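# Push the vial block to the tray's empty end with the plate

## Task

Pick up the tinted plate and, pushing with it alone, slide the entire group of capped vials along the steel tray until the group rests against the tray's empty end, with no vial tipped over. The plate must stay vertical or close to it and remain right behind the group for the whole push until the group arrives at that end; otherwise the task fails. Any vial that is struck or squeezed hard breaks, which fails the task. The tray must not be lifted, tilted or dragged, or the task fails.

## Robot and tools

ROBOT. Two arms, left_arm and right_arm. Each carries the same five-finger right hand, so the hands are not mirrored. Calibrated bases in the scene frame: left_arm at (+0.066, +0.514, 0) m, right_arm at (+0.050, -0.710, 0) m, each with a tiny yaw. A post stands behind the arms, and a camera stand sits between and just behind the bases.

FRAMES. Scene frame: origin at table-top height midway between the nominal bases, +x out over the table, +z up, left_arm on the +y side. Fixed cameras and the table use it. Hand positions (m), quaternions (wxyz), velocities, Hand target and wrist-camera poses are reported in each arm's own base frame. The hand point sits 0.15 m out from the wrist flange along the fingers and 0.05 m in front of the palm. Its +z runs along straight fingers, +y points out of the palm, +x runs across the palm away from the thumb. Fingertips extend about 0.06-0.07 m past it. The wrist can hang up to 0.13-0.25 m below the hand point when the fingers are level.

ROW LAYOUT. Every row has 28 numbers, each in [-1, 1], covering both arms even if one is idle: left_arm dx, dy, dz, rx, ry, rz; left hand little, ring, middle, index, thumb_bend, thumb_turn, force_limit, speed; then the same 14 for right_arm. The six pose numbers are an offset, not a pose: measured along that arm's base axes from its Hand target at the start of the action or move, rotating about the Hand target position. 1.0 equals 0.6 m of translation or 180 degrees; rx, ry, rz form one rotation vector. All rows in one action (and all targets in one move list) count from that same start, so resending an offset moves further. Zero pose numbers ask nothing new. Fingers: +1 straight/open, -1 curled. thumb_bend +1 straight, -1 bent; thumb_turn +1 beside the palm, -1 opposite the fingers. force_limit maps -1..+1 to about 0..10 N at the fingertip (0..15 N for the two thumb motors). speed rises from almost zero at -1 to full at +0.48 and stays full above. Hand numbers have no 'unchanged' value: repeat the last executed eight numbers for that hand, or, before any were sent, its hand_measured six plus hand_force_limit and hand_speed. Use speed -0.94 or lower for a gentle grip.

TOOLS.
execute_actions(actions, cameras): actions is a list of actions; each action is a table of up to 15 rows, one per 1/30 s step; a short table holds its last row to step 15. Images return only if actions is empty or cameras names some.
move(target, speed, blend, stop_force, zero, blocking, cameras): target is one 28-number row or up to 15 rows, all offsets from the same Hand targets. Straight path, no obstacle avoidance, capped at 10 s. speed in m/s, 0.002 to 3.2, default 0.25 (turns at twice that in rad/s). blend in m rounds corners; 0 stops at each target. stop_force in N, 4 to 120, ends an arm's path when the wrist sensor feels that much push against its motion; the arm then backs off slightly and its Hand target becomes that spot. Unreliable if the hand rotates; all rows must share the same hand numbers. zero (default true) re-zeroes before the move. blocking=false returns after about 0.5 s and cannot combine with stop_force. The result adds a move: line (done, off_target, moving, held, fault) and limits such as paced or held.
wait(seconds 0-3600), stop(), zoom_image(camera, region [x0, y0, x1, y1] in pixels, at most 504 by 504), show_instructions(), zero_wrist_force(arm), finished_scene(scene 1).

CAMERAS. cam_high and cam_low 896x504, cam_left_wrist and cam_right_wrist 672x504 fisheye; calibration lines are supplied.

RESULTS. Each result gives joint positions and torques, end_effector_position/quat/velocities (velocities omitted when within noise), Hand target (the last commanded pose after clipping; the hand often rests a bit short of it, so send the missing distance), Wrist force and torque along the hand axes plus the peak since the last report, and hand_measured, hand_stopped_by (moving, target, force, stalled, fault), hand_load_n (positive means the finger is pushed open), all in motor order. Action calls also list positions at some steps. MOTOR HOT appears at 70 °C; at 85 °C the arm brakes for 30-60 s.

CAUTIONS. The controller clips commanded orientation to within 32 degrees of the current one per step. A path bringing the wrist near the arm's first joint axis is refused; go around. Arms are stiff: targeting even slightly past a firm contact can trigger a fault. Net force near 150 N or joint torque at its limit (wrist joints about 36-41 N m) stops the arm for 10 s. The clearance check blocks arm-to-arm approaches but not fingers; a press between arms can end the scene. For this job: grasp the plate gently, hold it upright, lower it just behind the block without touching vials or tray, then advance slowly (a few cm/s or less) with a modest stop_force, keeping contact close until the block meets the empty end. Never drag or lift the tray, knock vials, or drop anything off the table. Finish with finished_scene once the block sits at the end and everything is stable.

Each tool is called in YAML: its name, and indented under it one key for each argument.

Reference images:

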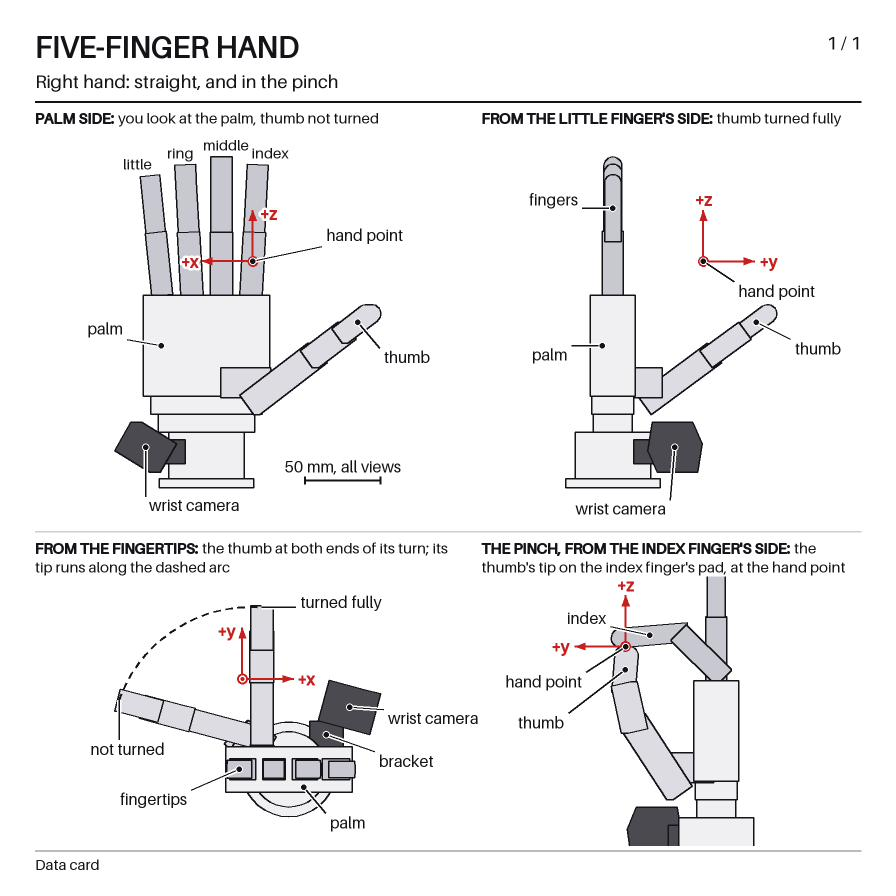

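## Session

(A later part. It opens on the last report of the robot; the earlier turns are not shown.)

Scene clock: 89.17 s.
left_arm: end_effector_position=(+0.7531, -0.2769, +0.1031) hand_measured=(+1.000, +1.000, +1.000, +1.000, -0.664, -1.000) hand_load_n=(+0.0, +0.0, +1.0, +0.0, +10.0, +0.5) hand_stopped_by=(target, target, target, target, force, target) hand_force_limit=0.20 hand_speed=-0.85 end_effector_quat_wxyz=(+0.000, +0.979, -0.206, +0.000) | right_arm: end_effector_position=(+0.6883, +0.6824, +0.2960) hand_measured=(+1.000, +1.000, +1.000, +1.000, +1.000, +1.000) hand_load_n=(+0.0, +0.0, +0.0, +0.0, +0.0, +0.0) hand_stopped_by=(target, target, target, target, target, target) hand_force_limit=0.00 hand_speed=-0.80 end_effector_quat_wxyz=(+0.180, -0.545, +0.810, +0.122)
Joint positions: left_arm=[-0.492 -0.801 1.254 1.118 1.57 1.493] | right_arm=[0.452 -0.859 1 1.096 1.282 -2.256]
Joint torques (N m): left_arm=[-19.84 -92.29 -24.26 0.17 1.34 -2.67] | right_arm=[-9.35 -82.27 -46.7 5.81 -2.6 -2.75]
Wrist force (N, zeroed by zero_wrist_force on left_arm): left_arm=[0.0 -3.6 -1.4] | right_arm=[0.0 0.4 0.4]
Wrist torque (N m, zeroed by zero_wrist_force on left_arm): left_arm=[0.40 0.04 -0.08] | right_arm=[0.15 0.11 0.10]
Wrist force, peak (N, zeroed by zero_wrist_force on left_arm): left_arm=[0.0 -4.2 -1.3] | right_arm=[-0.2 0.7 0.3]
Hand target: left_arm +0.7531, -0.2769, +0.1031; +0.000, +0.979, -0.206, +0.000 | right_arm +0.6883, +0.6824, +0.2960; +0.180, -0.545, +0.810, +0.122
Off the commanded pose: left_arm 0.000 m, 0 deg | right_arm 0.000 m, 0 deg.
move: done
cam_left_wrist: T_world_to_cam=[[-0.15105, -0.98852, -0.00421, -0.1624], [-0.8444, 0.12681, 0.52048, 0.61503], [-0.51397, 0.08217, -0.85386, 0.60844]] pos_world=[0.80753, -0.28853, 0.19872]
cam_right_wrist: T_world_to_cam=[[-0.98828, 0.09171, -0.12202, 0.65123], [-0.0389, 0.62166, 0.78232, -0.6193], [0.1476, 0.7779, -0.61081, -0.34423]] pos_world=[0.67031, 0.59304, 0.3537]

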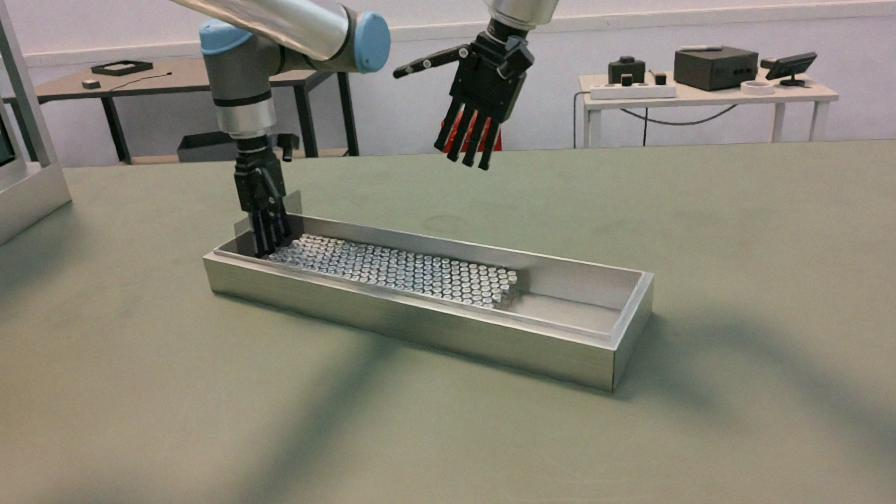

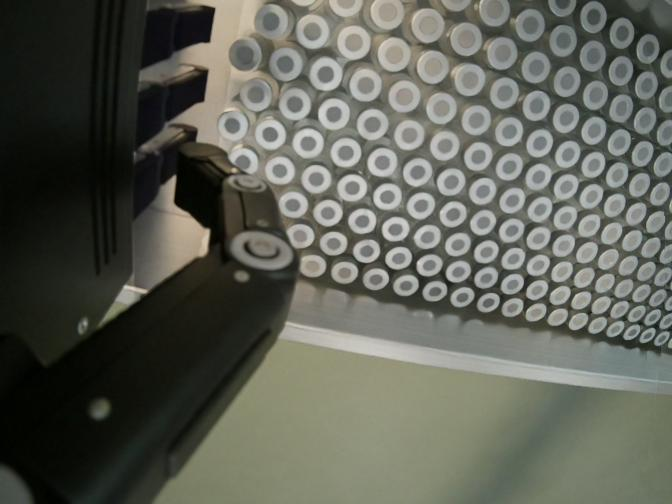

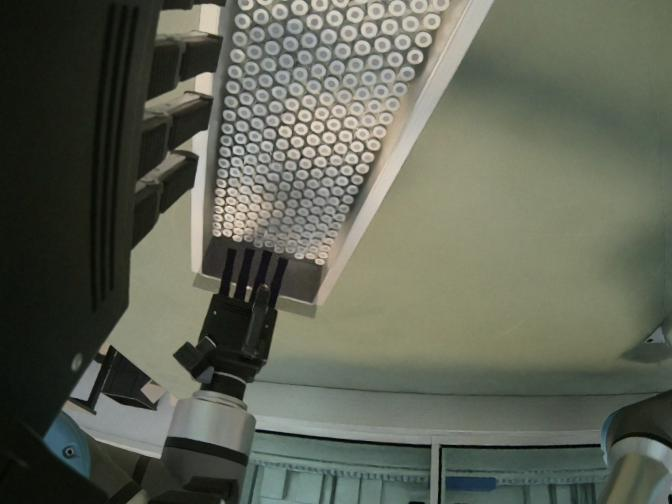

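move:
  target: [-0.0201,-0.0458,0,0,0,0,1,1,1,1,-0.95,-1,0.2,-0.85,0,0,0,0,0,0,1,1,1,1,1,1,0,-0.8]
  speed: 0.015
  stop_force: 18
  zero: false
  cameras: ["all"]

zoom_image:
  camera: "cam_right_wrist"
  region: [175, 180, 345, 320]

zoom_image:
  camera: "cam_left_wrist"
  region: [130, 0, 330, 260]

Scene clock: 93.00 s.
left_arm: end_effector_position=(+0.7411, -0.3044, +0.1031) hand_measured=(+1.000, +1.000, +1.000, +1.000, -0.664, -1.000) hand_load_n=(+0.0, +0.0, +2.0, +0.0, +10.0, +0.5) hand_stopped_by=(target, target, target, target, force, target) hand_force_limit=0.20 hand_speed=-0.85 end_effector_quat_wxyz=(+0.000, +0.979, -0.206, +0.000) | right_arm: end_effector_position=(+0.6883, +0.6824, +0.2960) hand_measured=(+1.000, +1.000, +1.000, +1.000, +1.000, +1.000) hand_load_n=(+0.0, +0.0, +0.0, +0.0, +0.0, +0.0) hand_stopped_by=(target, target, target, target, target, target) hand_force_limit=0.00 hand_speed=-0.80 end_effector_quat_wxyz=(+0.180, -0.545, +0.810, +0.122)
Joint positions: left_arm=[-0.529 -0.806 1.263 1.114 1.57 1.456] | right_arm=[0.452 -0.859 1 1.096 1.282 -2.256]
Joint torques (N m): left_arm=[-25.52 -92.68 -24.68 -0.11 5.12 -2.57] | right_arm=[-11.26 -87.03 -46.28 5.64 -2.7 -2.24]
Wrist force (N, zeroed by zero_wrist_force on left_arm): left_arm=[0.0 -9.9 -1.2] | right_arm=[-0.3 0.1 0.5]
Wrist torque (N m, zeroed by zero_wrist_force on left_arm): left_arm=[0.95 0.10 -0.26] | right_arm=[0.11 0.14 0.09]
Wrist force, peak (N, zeroed by zero_wrist_force on left_arm): left_arm=[0.3 -11.2 -1.3] | right_arm=[0.4 0.7 0.2]
Hand target: left_arm +0.7411, -0.3044, +0.1031; +0.000, +0.979, -0.206, +0.000 | right_arm +0.6883, +0.6824, +0.2960; +0.180, -0.545, +0.810, +0.122
Off the commanded pose: left_arm 0.000 m, 0 deg | right_arm 0.000 m, 0 deg.
move: done
cam_left_wrist: T_world_to_cam=[[-0.15099, -0.98853, -0.00412, -0.19148], [-0.84441, 0.12681, 0.52047, 0.60831], [-0.51398, 0.08207, -0.85387, 0.60445]] pos_world=[0.79543, -0.31603, 0.19872]
cam_right_wrist: T_world_to_cam=[[-0.98828, 0.09171, -0.12202, 0.65123], [-0.0389, 0.62166, 0.78232, -0.6193], [0.1476, 0.7779, -0.61081, -0.34423]] pos_world=[0.67031, 0.59304, 0.3537]

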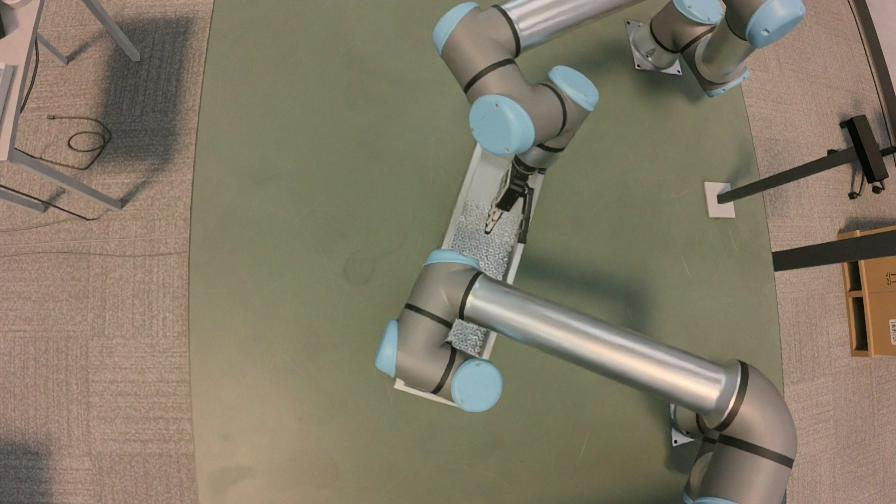

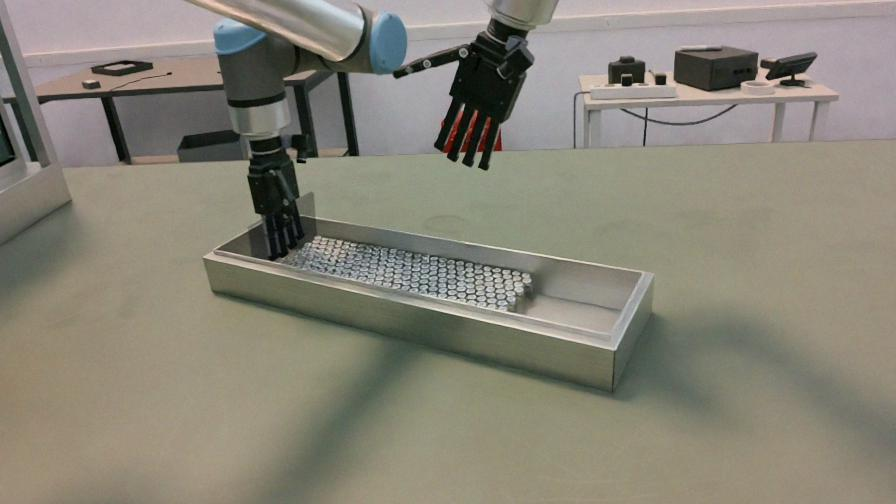

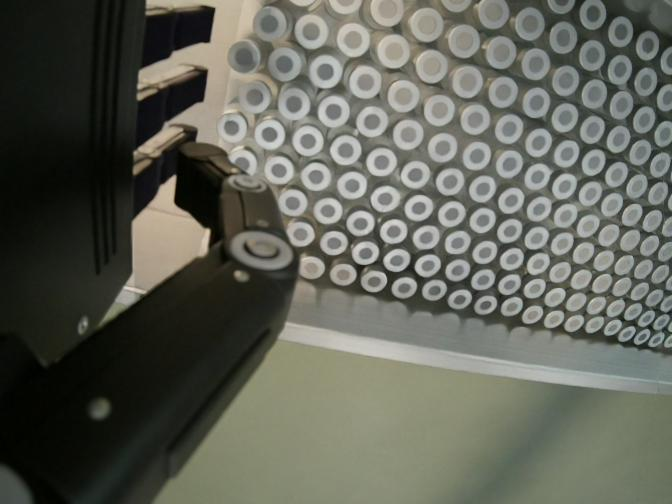

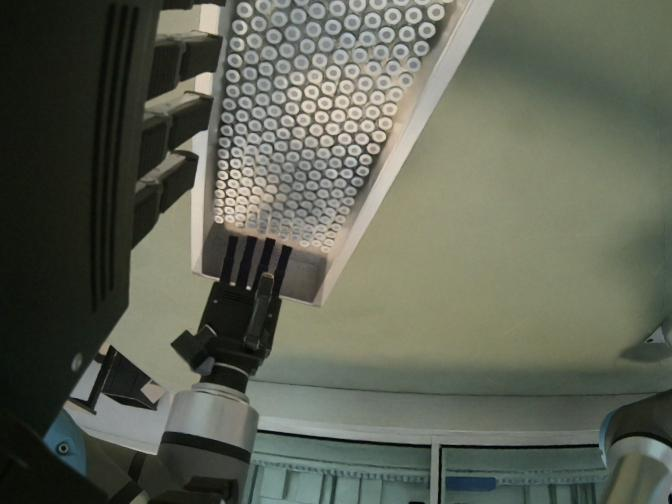

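Scaled by 2.965 from the camera's image (finer frame: 960x720).

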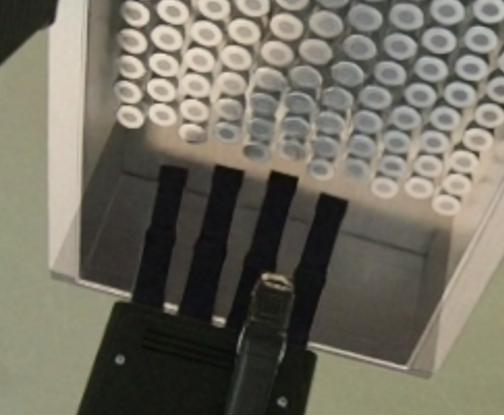

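Scaled by 1.938 from the camera's image (finer frame: 960x720).

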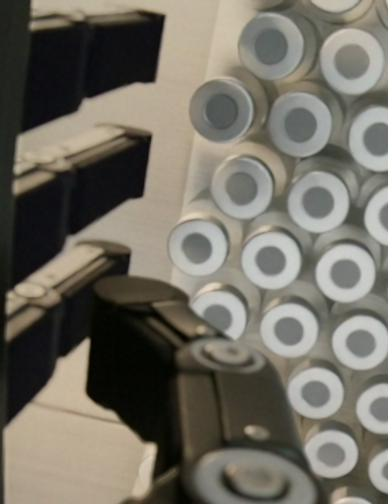

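move:
  target: [0,0,0,0,0,0,1,1,1,1,-0.95,-1,0.2,-0.85,-0.0999,-0.2473,0,0,0,0,1,1,1,1,1,1,0,-0.8]
  speed: 0.2
  cameras: ["cam_right_wrist"]

zoom_image:
  camera: "cam_right_wrist"
  region: [160, 180, 360, 350]

Scene clock: 94.93 s.
left_arm: end_effector_position=(+0.7411, -0.3044, +0.1031) hand_measured=(+1.000, +1.000, +1.000, +1.000, -0.664, -1.000) hand_load_n=(+0.0, +0.0, +2.0, +0.0, +10.0, +0.0) hand_stopped_by=(target, target, target, target, force, target) hand_force_limit=0.20 hand_speed=-0.85 end_effector_quat_wxyz=(+0.000, +0.979, -0.206, +0.000) | right_arm: end_effector_position=(+0.6283, +0.5341, +0.2960) hand_measured=(+1.000, +1.000, +1.000, +1.000, +1.000, +1.000) hand_load_n=(+0.0, +0.0, +0.0, +0.0, +0.0, +0.0) hand_stopped_by=(target, target, target, target, target, target) hand_force_limit=0.00 hand_speed=-0.80 end_effector_quat_wxyz=(+0.180, -0.545, +0.810, +0.122)
Joint positions: left_arm=[-0.529 -0.806 1.263 1.114 1.57 1.456] | right_arm=[0.304 -1.089 1.381 0.99 1.237 -2.404]
Joint torques (N m): left_arm=[-24.79 -91.67 -24.63 -0.15 3.88 -2.51] | right_arm=[-8.57 -92.91 -24.07 0.54 -3.22 -2.8]
Wrist force (N, zeroed by zero_wrist_force on left_arm): left_arm=[0.0 -9.8 -1.1] | right_arm=[0.5 0.1 -0.5]
Wrist torque (N m, zeroed by zero_wrist_force on left_arm): left_arm=[0.97 0.11 -0.26] | right_arm=[0.23 0.00 0.11]
Wrist force, peak (N, zeroed by zero_wrist_force on left_arm): left_arm=[-0.2 -10.4 -0.9] | right_arm=[1.6 0.0 -0.6]
Hand target: left_arm +0.7411, -0.3044, +0.1031; +0.000, +0.979, -0.206, +0.000 | right_arm +0.6283, +0.5340, +0.2960; +0.180, -0.545, +0.810, +0.122
Off the commanded pose: left_arm 0.000 m, 0 deg | right_arm 0.000 m, 0 deg.
move: done
cam_right_wrist: T_world_to_cam=[[-0.98828, 0.09176, -0.12196, 0.60559], [-0.03882, 0.62165, 0.78233, -0.52948], [0.1476, 0.7779, -0.61081, -0.22002]] pos_world=[0.61042, 0.44474, 0.3537]

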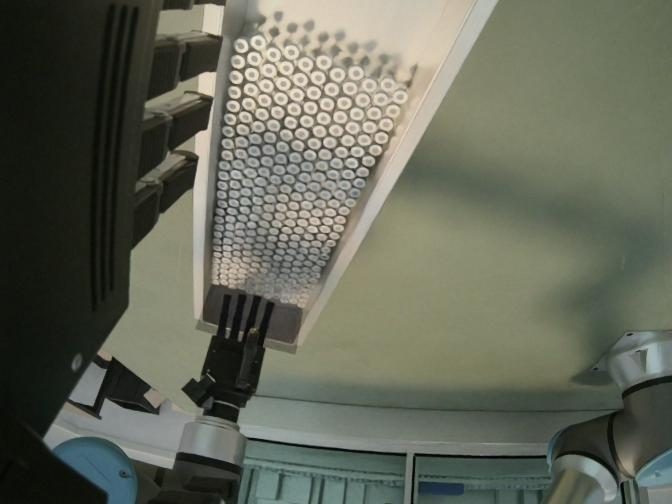

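Scaled by 2.520 from the camera's image (finer frame: 960x720).

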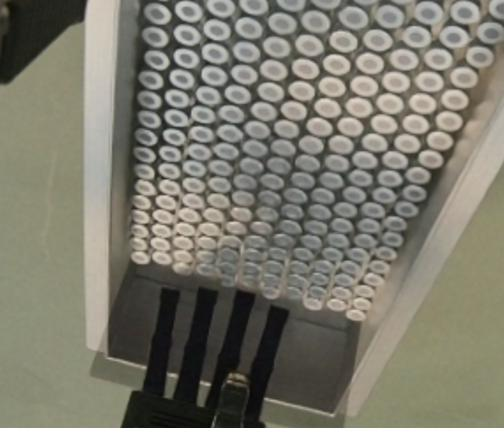

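move:
  target: [-0.0335,-0.0763,0,0,0,0,1,1,1,1,-0.95,-1,0.2,-0.85,0,0,0,0,0,0,1,1,1,1,1,1,0,-0.8]
  speed: 0.02
  stop_force: 25
  zero: false
  cameras: ["all"]

zoom_image:
  camera: "cam_right_wrist"
  region: [160, 180, 360, 350]

zoom_image:
  camera: "cam_left_wrist"
  region: [130, 0, 330, 260]

Scene clock: 98.73 s.
left_arm: end_effector_position=(+0.7210, -0.3502, +0.1031) hand_measured=(+1.000, +1.000, +1.000, +1.000, -0.664, -1.000) hand_load_n=(+0.0, +0.0, +2.0, +0.5, +9.5, +0.5) hand_stopped_by=(target, target, target, target, force, target) hand_force_limit=0.20 hand_speed=-0.85 end_effector_quat_wxyz=(+0.000, +0.979, -0.206, +0.000) | right_arm: end_effector_position=(+0.6283, +0.5340, +0.2960) hand_measured=(+1.000, +1.000, +1.000, +1.000, +1.000, +1.000) hand_load_n=(+0.0, +0.0, +0.0, +0.0, +0.0, +0.0) hand_stopped_by=(target, target, target, target, target, target) hand_force_limit=0.00 hand_speed=-0.80 end_effector_quat_wxyz=(+0.180, -0.545, +0.810, +0.122)
Joint positions: left_arm=[-0.59 -0.811 1.273 1.11 1.57 1.396] | right_arm=[0.304 -1.089 1.381 0.99 1.237 -2.404]
Joint torques (N m): left_arm=[-25.63 -89.14 -23.92 0.03 5.05 -2.78] | right_arm=[-12.83 -90.65 -25.55 0.51 -3.19 -2.56]
Wrist force (N, zeroed by zero_wrist_force on left_arm): left_arm=[1.0 -11.4 -2.2] | right_arm=[0.5 -0.1 -0.4]
Wrist torque (N m, zeroed by zero_wrist_force on left_arm): left_arm=[1.14 0.17 -0.24] | right_arm=[0.20 -0.02 0.10]
Wrist force, peak (N, zeroed by zero_wrist_force on left_arm): left_arm=[1.3 -12.6 -2.2] | right_arm=[1.2 0.2 -0.5]
Hand target: left_arm +0.7210, -0.3502, +0.1031; +0.000, +0.979, -0.206, +0.000 | right_arm +0.6283, +0.5340, +0.2960; +0.180, -0.545, +0.810, +0.122
Off the commanded pose: left_arm 0.000 m, 0 deg | right_arm 0.000 m, 0 deg.
move: done
cam_left_wrist: T_world_to_cam=[[-0.15099, -0.98853, -0.00412, -0.23979], [-0.84441, 0.12681, 0.52047, 0.59715], [-0.51398, 0.08207, -0.85387, 0.59788]] pos_world=[0.77533, -0.36183, 0.19872]
cam_right_wrist: T_world_to_cam=[[-0.98828, 0.09171, -0.12202, 0.60564], [-0.0389, 0.62166, 0.78232, -0.52938], [0.1476, 0.7779, -0.61081, -0.21995]] pos_world=[0.61042, 0.44464, 0.3537]

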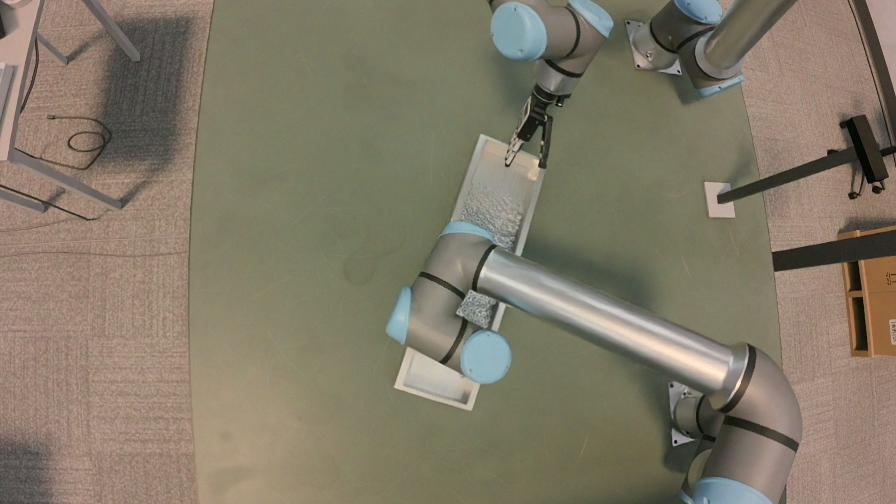

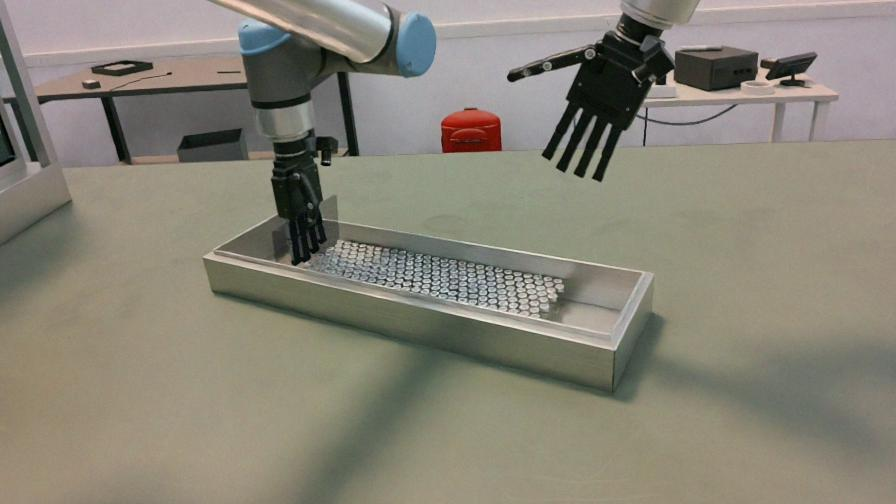

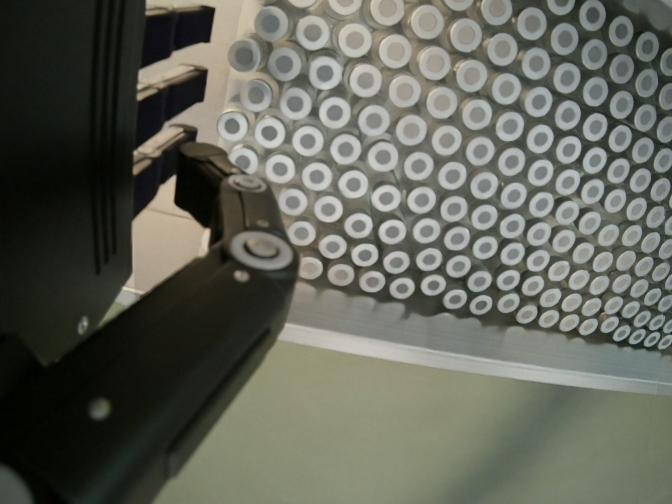

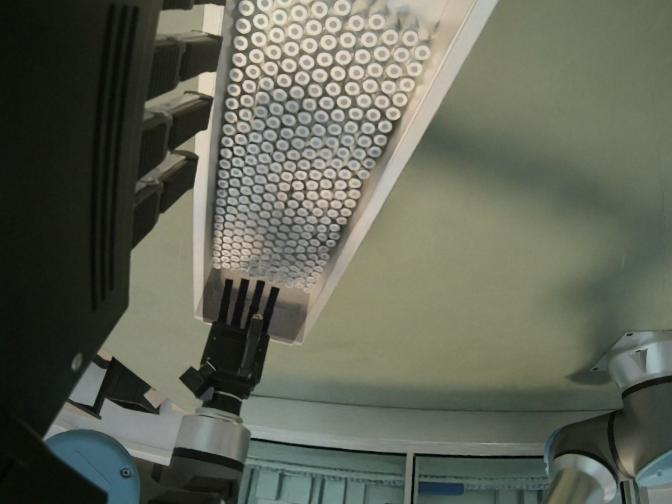

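Scaled by 2.520 from the camera's image (finer frame: 960x720).

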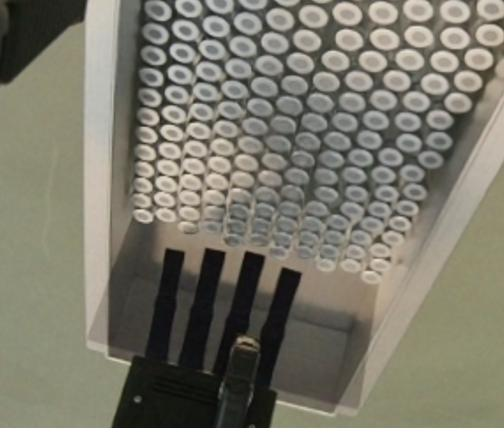

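Scaled by 1.938 from the camera's image (finer frame: 960x720).

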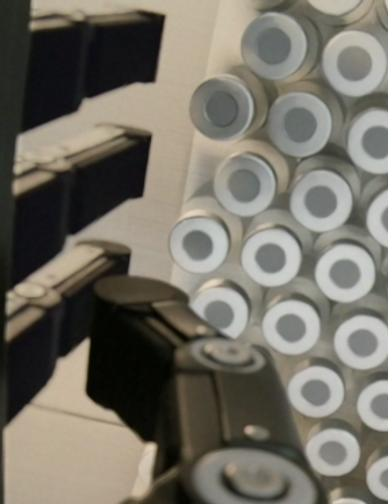

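zoom_image:
  camera: "cam_right_wrist"
  region: [190, 250, 250, 330]

zoom_image:
  camera: "cam_right_wrist"
  region: [270, 270, 340, 350]

zoom_image:
  camera: "cam_low"
  region: [240, 170, 380, 300]

Scaled by 6.300 from the camera's image (finer frame: 960x720).

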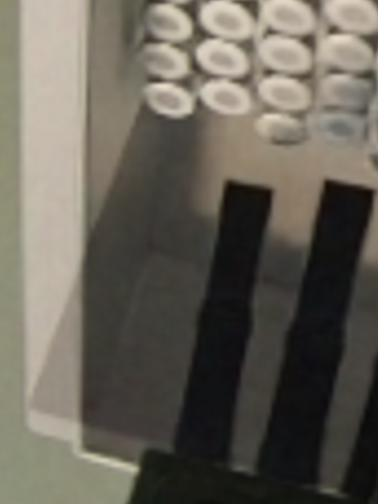

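Scaled by 6.300 from the camera's image (finer frame: 960x720).

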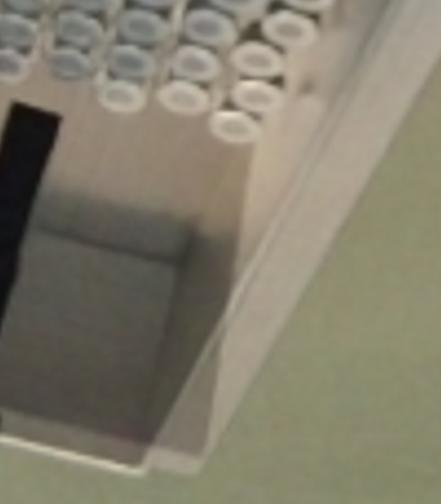

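Scaled by 3.600 from the camera's image (finer frame: 1280x720).

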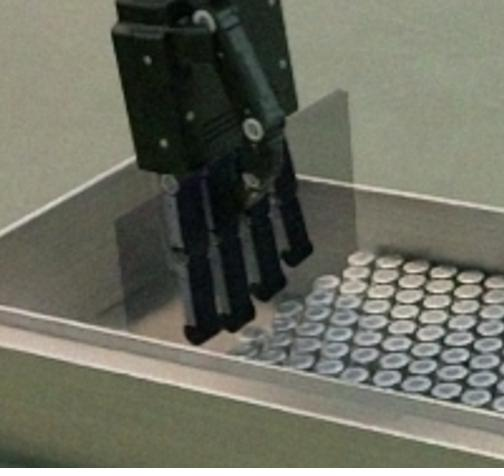

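move:
  target: [-0.0268,-0.061,0,0,0,0,1,1,1,1,-0.95,-1,0.2,-0.85,0,0,0,0,0,0,1,1,1,1,1,1,0,-0.8]
  speed: 0.02
  stop_force: 25
  zero: false
  cameras: ["all"]

zoom_image:
  camera: "cam_right_wrist"
  region: [160, 150, 360, 350]

zoom_image:
  camera: "cam_low"
  region: [420, 210, 670, 390]

Scene clock: 103.60 s.
left_arm: end_effector_position=(+0.7049, -0.3868, +0.1031) hand_measured=(+1.000, +1.000, +1.000, +1.000, -0.664, -1.000) hand_load_n=(+0.0, +0.0, +2.0, -0.5, +10.0, +0.5) hand_stopped_by=(target, target, target, target, force, target) hand_force_limit=0.20 hand_speed=-0.85 end_effector_quat_wxyz=(-0.001, +0.979, -0.206, +0.000) | right_arm: end_effector_position=(+0.6283, +0.5340, +0.2960) hand_measured=(+1.000, +1.000, +1.000, +1.000, +1.000, +1.000) hand_load_n=(+0.0, +0.0, +0.0, +0.0, +0.0, +0.0) hand_stopped_by=(target, target, target, target, target, target) hand_force_limit=0.00 hand_speed=-0.80 end_effector_quat_wxyz=(+0.180, -0.545, +0.810, +0.122)
Joint positions: left_arm=[-0.638 -0.812 1.274 1.109 1.57 1.347] | right_arm=[0.304 -1.089 1.381 0.99 1.237 -2.404]
Joint torques (N m): left_arm=[-27.23 -75.63 -45.62 4.8 6.55 -2.46] | right_arm=[-12.42 -93.11 -25.59 0.64 -2.52 -1.76]
Wrist force (N, zeroed by zero_wrist_force on left_arm): left_arm=[-0.3 -11.5 -2.0] | right_arm=[0.6 -0.4 -0.3]
Wrist torque (N m, zeroed by zero_wrist_force on left_arm): left_arm=[1.09 0.05 -0.35] | right_arm=[0.14 -0.03 0.10]
Wrist force, peak (N, zeroed by zero_wrist_force on left_arm): left_arm=[-0.5 -14.0 -1.7] | right_arm=[0.8 0.0 -0.7]
Hand target: left_arm +0.7049, -0.3868, +0.1031; +0.000, +0.979, -0.206, +0.000 | right_arm +0.6283, +0.5340, +0.2960; +0.180, -0.545, +0.810, +0.122
Off the commanded pose: left_arm 0.000 m, 0 deg | right_arm 0.000 m, 0 deg.
move: done
cam_left_wrist: T_world_to_cam=[[-0.15105, -0.98852, -0.00421, -0.27834], [-0.8444, 0.12681, 0.52048, 0.58819], [-0.51397, 0.08217, -0.85386, 0.59264]] pos_world=[0.75923, -0.39843, 0.19872]
cam_right_wrist: T_world_to_cam=[[-0.98828, 0.09171, -0.12202, 0.60564], [-0.0389, 0.62166, 0.78232, -0.52938], [0.1476, 0.7779, -0.61081, -0.21995]] pos_world=[0.61042, 0.44464, 0.3537]

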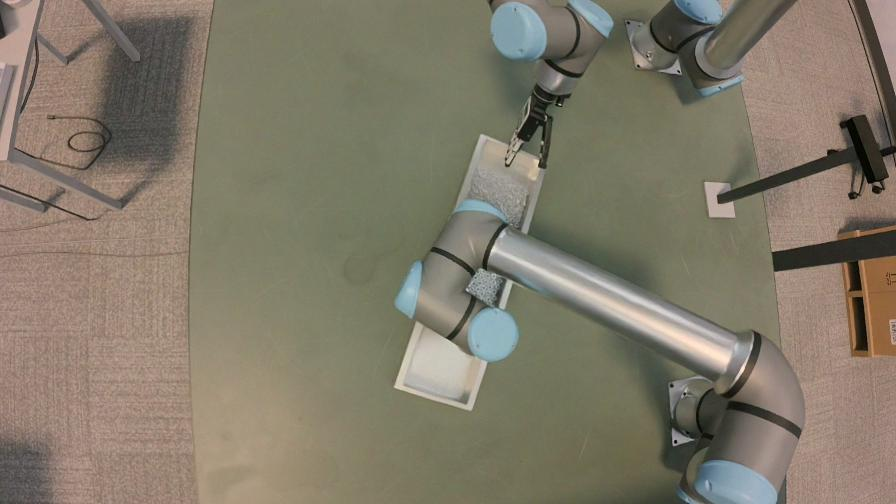

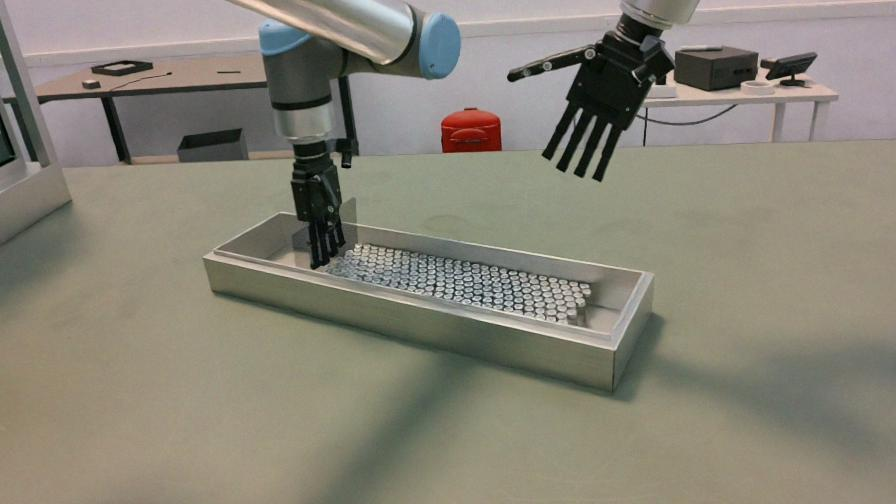

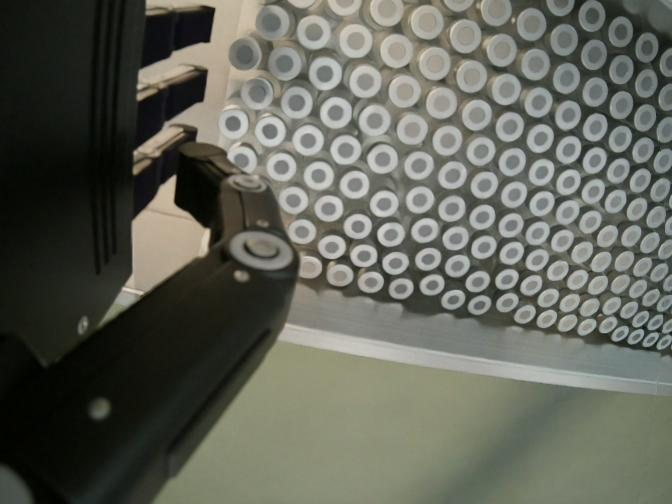

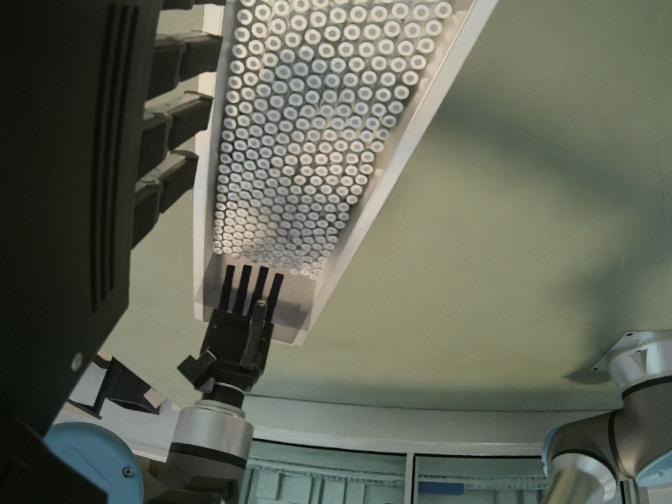

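Scaled by 2.520 from the camera's image (finer frame: 960x720).

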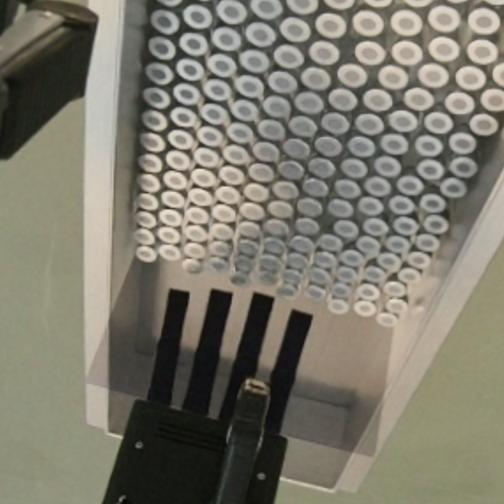

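Scaled by 2.016 from the camera's image (finer frame: 1280x720).

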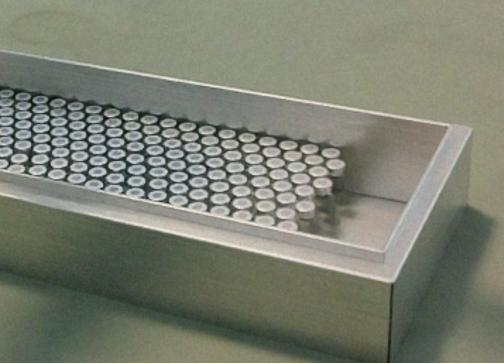

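move:
  target: [-0.02345,-0.0534,0,0,0,0,1,1,1,1,-0.95,-1,0.2,-0.85,0,0,0,0,0,0,1,1,1,1,1,1,0,-0.8]
  speed: 0.015
  stop_force: 20
  zero: false
  cameras: ["all"]

zoom_image:
  camera: "cam_right_wrist"
  region: [160, 130, 360, 330]

zoom_image:
  camera: "cam_low"
  region: [420, 210, 670, 390]

Scene clock: 107.23 s.
left_arm: end_effector_position=(+0.6908, -0.4188, +0.1031) hand_measured=(+1.000, +1.000, +1.000, +1.000, -0.664, -1.000) hand_load_n=(+0.0, +0.0, +2.0, +0.0, +10.0, +0.5) hand_stopped_by=(target, target, target, target, force, target) hand_force_limit=0.20 hand_speed=-0.85 end_effector_quat_wxyz=(+0.000, +0.979, -0.206, +0.000) | right_arm: end_effector_position=(+0.6283, +0.5340, +0.2960) hand_measured=(+1.000, +1.000, +1.000, +1.000, +1.000, +1.000) hand_load_n=(+0.0, +0.0, +0.0, +0.0, +0.0, +0.0) hand_stopped_by=(target, target, target, target, target, target) hand_force_limit=0.00 hand_speed=-0.80 end_effector_quat_wxyz=(+0.180, -0.545, +0.810, +0.122)
Joint positions: left_arm=[-0.679 -0.81 1.27 1.111 1.57 1.306] | right_arm=[0.304 -1.089 1.381 0.99 1.237 -2.404]
Joint torques (N m): left_arm=[-28.07 -76.48 -46.02 6.2 6.29 -2.66] | right_arm=[-6.43 -93.89 -26.03 0.92 -2.58 -2.01]
Wrist force (N, zeroed by zero_wrist_force on left_arm): left_arm=[0.2 -12.2 -1.4] | right_arm=[1.0 -0.2 -0.5]
Wrist torque (N m, zeroed by zero_wrist_force on left_arm): left_arm=[1.14 0.06 -0.34] | right_arm=[0.19 -0.09 0.13]
Wrist force, peak (N, zeroed by zero_wrist_force on left_arm): left_arm=[0.1 -14.3 -1.8] | right_arm=[1.0 -0.4 -0.7]
Hand target: left_arm +0.6908, -0.4188, +0.1031; +0.000, +0.979, -0.206, +0.000 | right_arm +0.6283, +0.5340, +0.2960; +0.180, -0.545, +0.810, +0.122
Off the commanded pose: left_arm 0.000 m, 0 deg | right_arm 0.000 m, 0 deg.
move: done
cam_left_wrist: T_world_to_cam=[[-0.15099, -0.98853, -0.00412, -0.31215], [-0.84441, 0.12681, 0.52047, 0.58043], [-0.51398, 0.08207, -0.85387, 0.58804]] pos_world=[0.74523, -0.43043, 0.19872]
cam_right_wrist: T_world_to_cam=[[-0.98828, 0.09171, -0.12202, 0.60564], [-0.0389, 0.62166, 0.78232, -0.52938], [0.1476, 0.7779, -0.61081, -0.21995]] pos_world=[0.61042, 0.44464, 0.3537]

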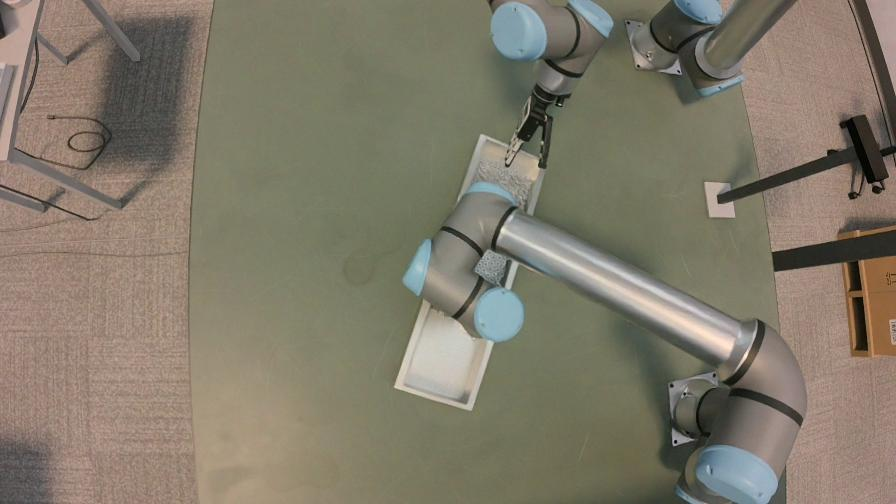

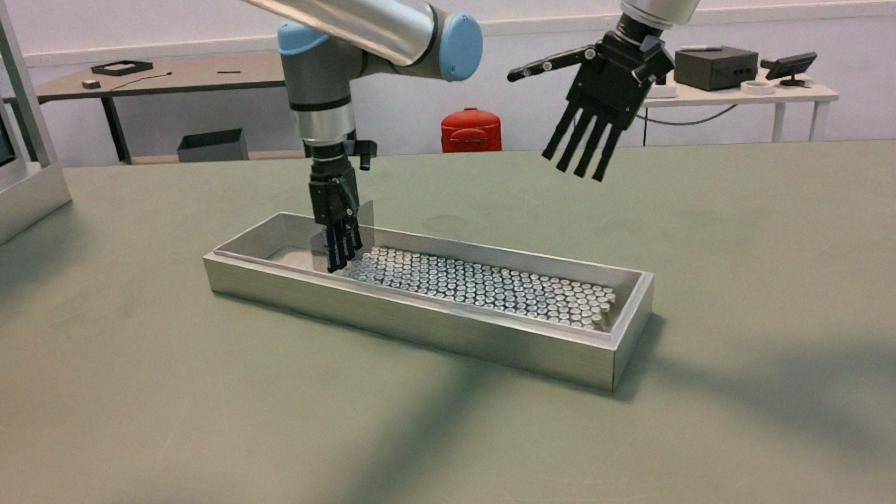

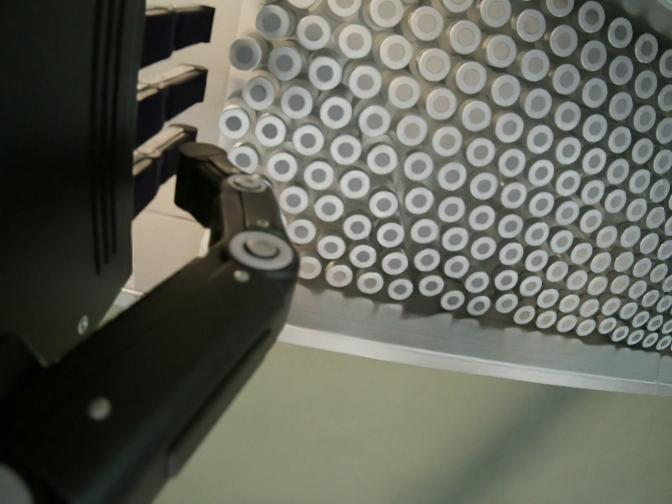

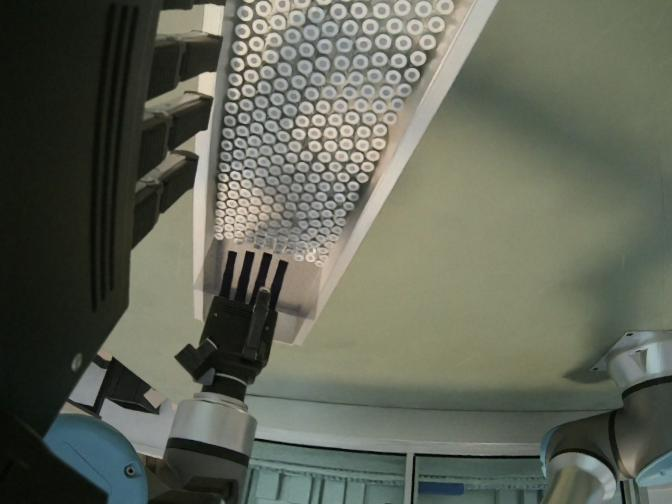

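Scaled by 2.520 from the camera's image (finer frame: 960x720).

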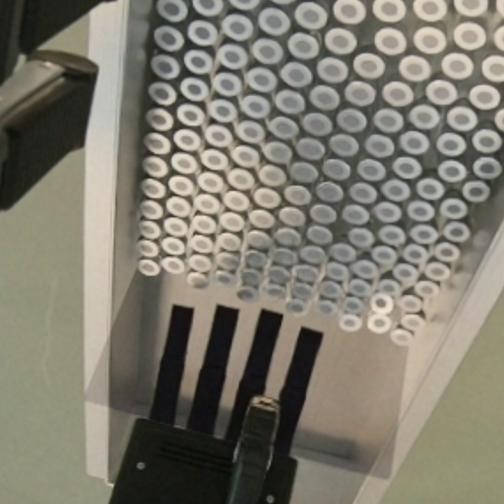

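Scaled by 2.016 from the camera's image (finer frame: 1280x720).

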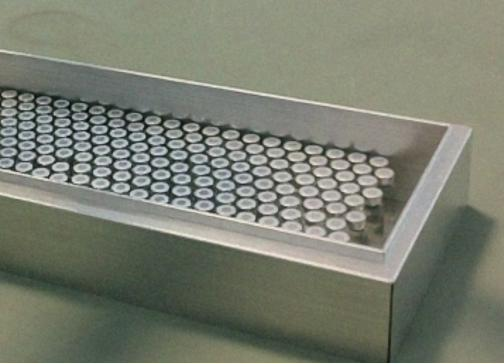

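move:
  target: [-0.0067,-0.01526,0,0,0,0,1,1,1,1,-0.95,-1,0.2,-0.85,0,0,0,0,0,0,1,1,1,1,1,1,0,-0.8]
  speed: 0.008
  stop_force: 19
  zero: false
  cameras: ["cam_low"]

zoom_image:
  camera: "cam_low"
  region: [420, 210, 670, 390]

Scene clock: 109.53 s.
left_arm: end_effector_position=(+0.6868, -0.4280, +0.1031) hand_measured=(+1.000, +1.000, +1.000, +1.000, -0.664, -1.000) hand_load_n=(+0.0, +0.5, +2.0, +0.0, +10.0, +0.5) hand_stopped_by=(target, target, target, target, force, target) hand_force_limit=0.20 hand_speed=-0.85 end_effector_quat_wxyz=(+0.000, +0.979, -0.206, +0.000) | right_arm: end_effector_position=(+0.6283, +0.5340, +0.2960) hand_measured=(+1.000, +1.000, +1.000, +1.000, +1.000, +1.000) hand_load_n=(+0.0, +0.0, +0.0, +0.0, +0.0, +0.0) hand_stopped_by=(target, target, target, target, target, target) hand_force_limit=0.00 hand_speed=-0.80 end_effector_quat_wxyz=(+0.180, -0.545, +0.810, +0.122)
Joint positions: left_arm=[-0.691 -0.809 1.269 1.111 1.57 1.294] | right_arm=[0.304 -1.089 1.381 0.99 1.237 -2.404]
Joint torques (N m): left_arm=[-28.77 -75.56 -45.86 5.97 6.25 -2.59] | right_arm=[-11.8 -91.01 -27.01 0.82 -2.74 -2.37]
Wrist force (N, zeroed by zero_wrist_force on left_arm): left_arm=[0.4 -13.7 -1.2] | right_arm=[0.4 0.1 -0.1]
Wrist torque (N m, zeroed by zero_wrist_force on left_arm): left_arm=[1.28 0.13 -0.36] | right_arm=[0.21 -0.01 0.10]
Wrist force, peak (N, zeroed by zero_wrist_force on left_arm): left_arm=[0.4 -15.0 -2.1] | right_arm=[0.8 -0.6 -0.3]
Hand target: left_arm +0.6868, -0.4280, +0.1031; +0.000, +0.979, -0.206, +0.000 | right_arm +0.6283, +0.5340, +0.2960; +0.180, -0.545, +0.810, +0.122
Off the commanded pose: left_arm 0.000 m, 0 deg | right_arm 0.000 m, 0 deg.
move: done

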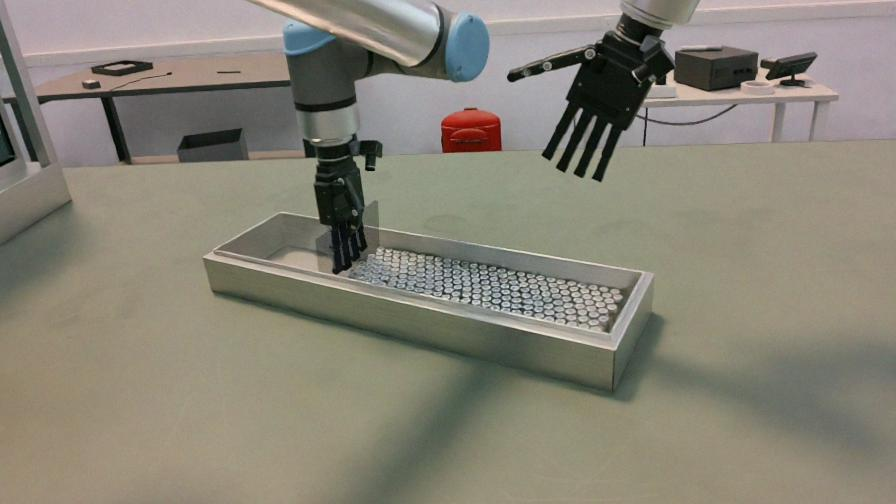

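Scaled by 2.016 from the camera's image (finer frame: 1280x720).

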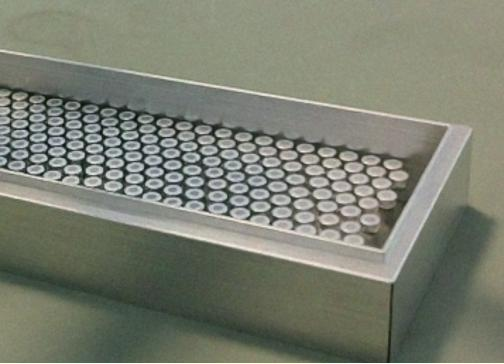

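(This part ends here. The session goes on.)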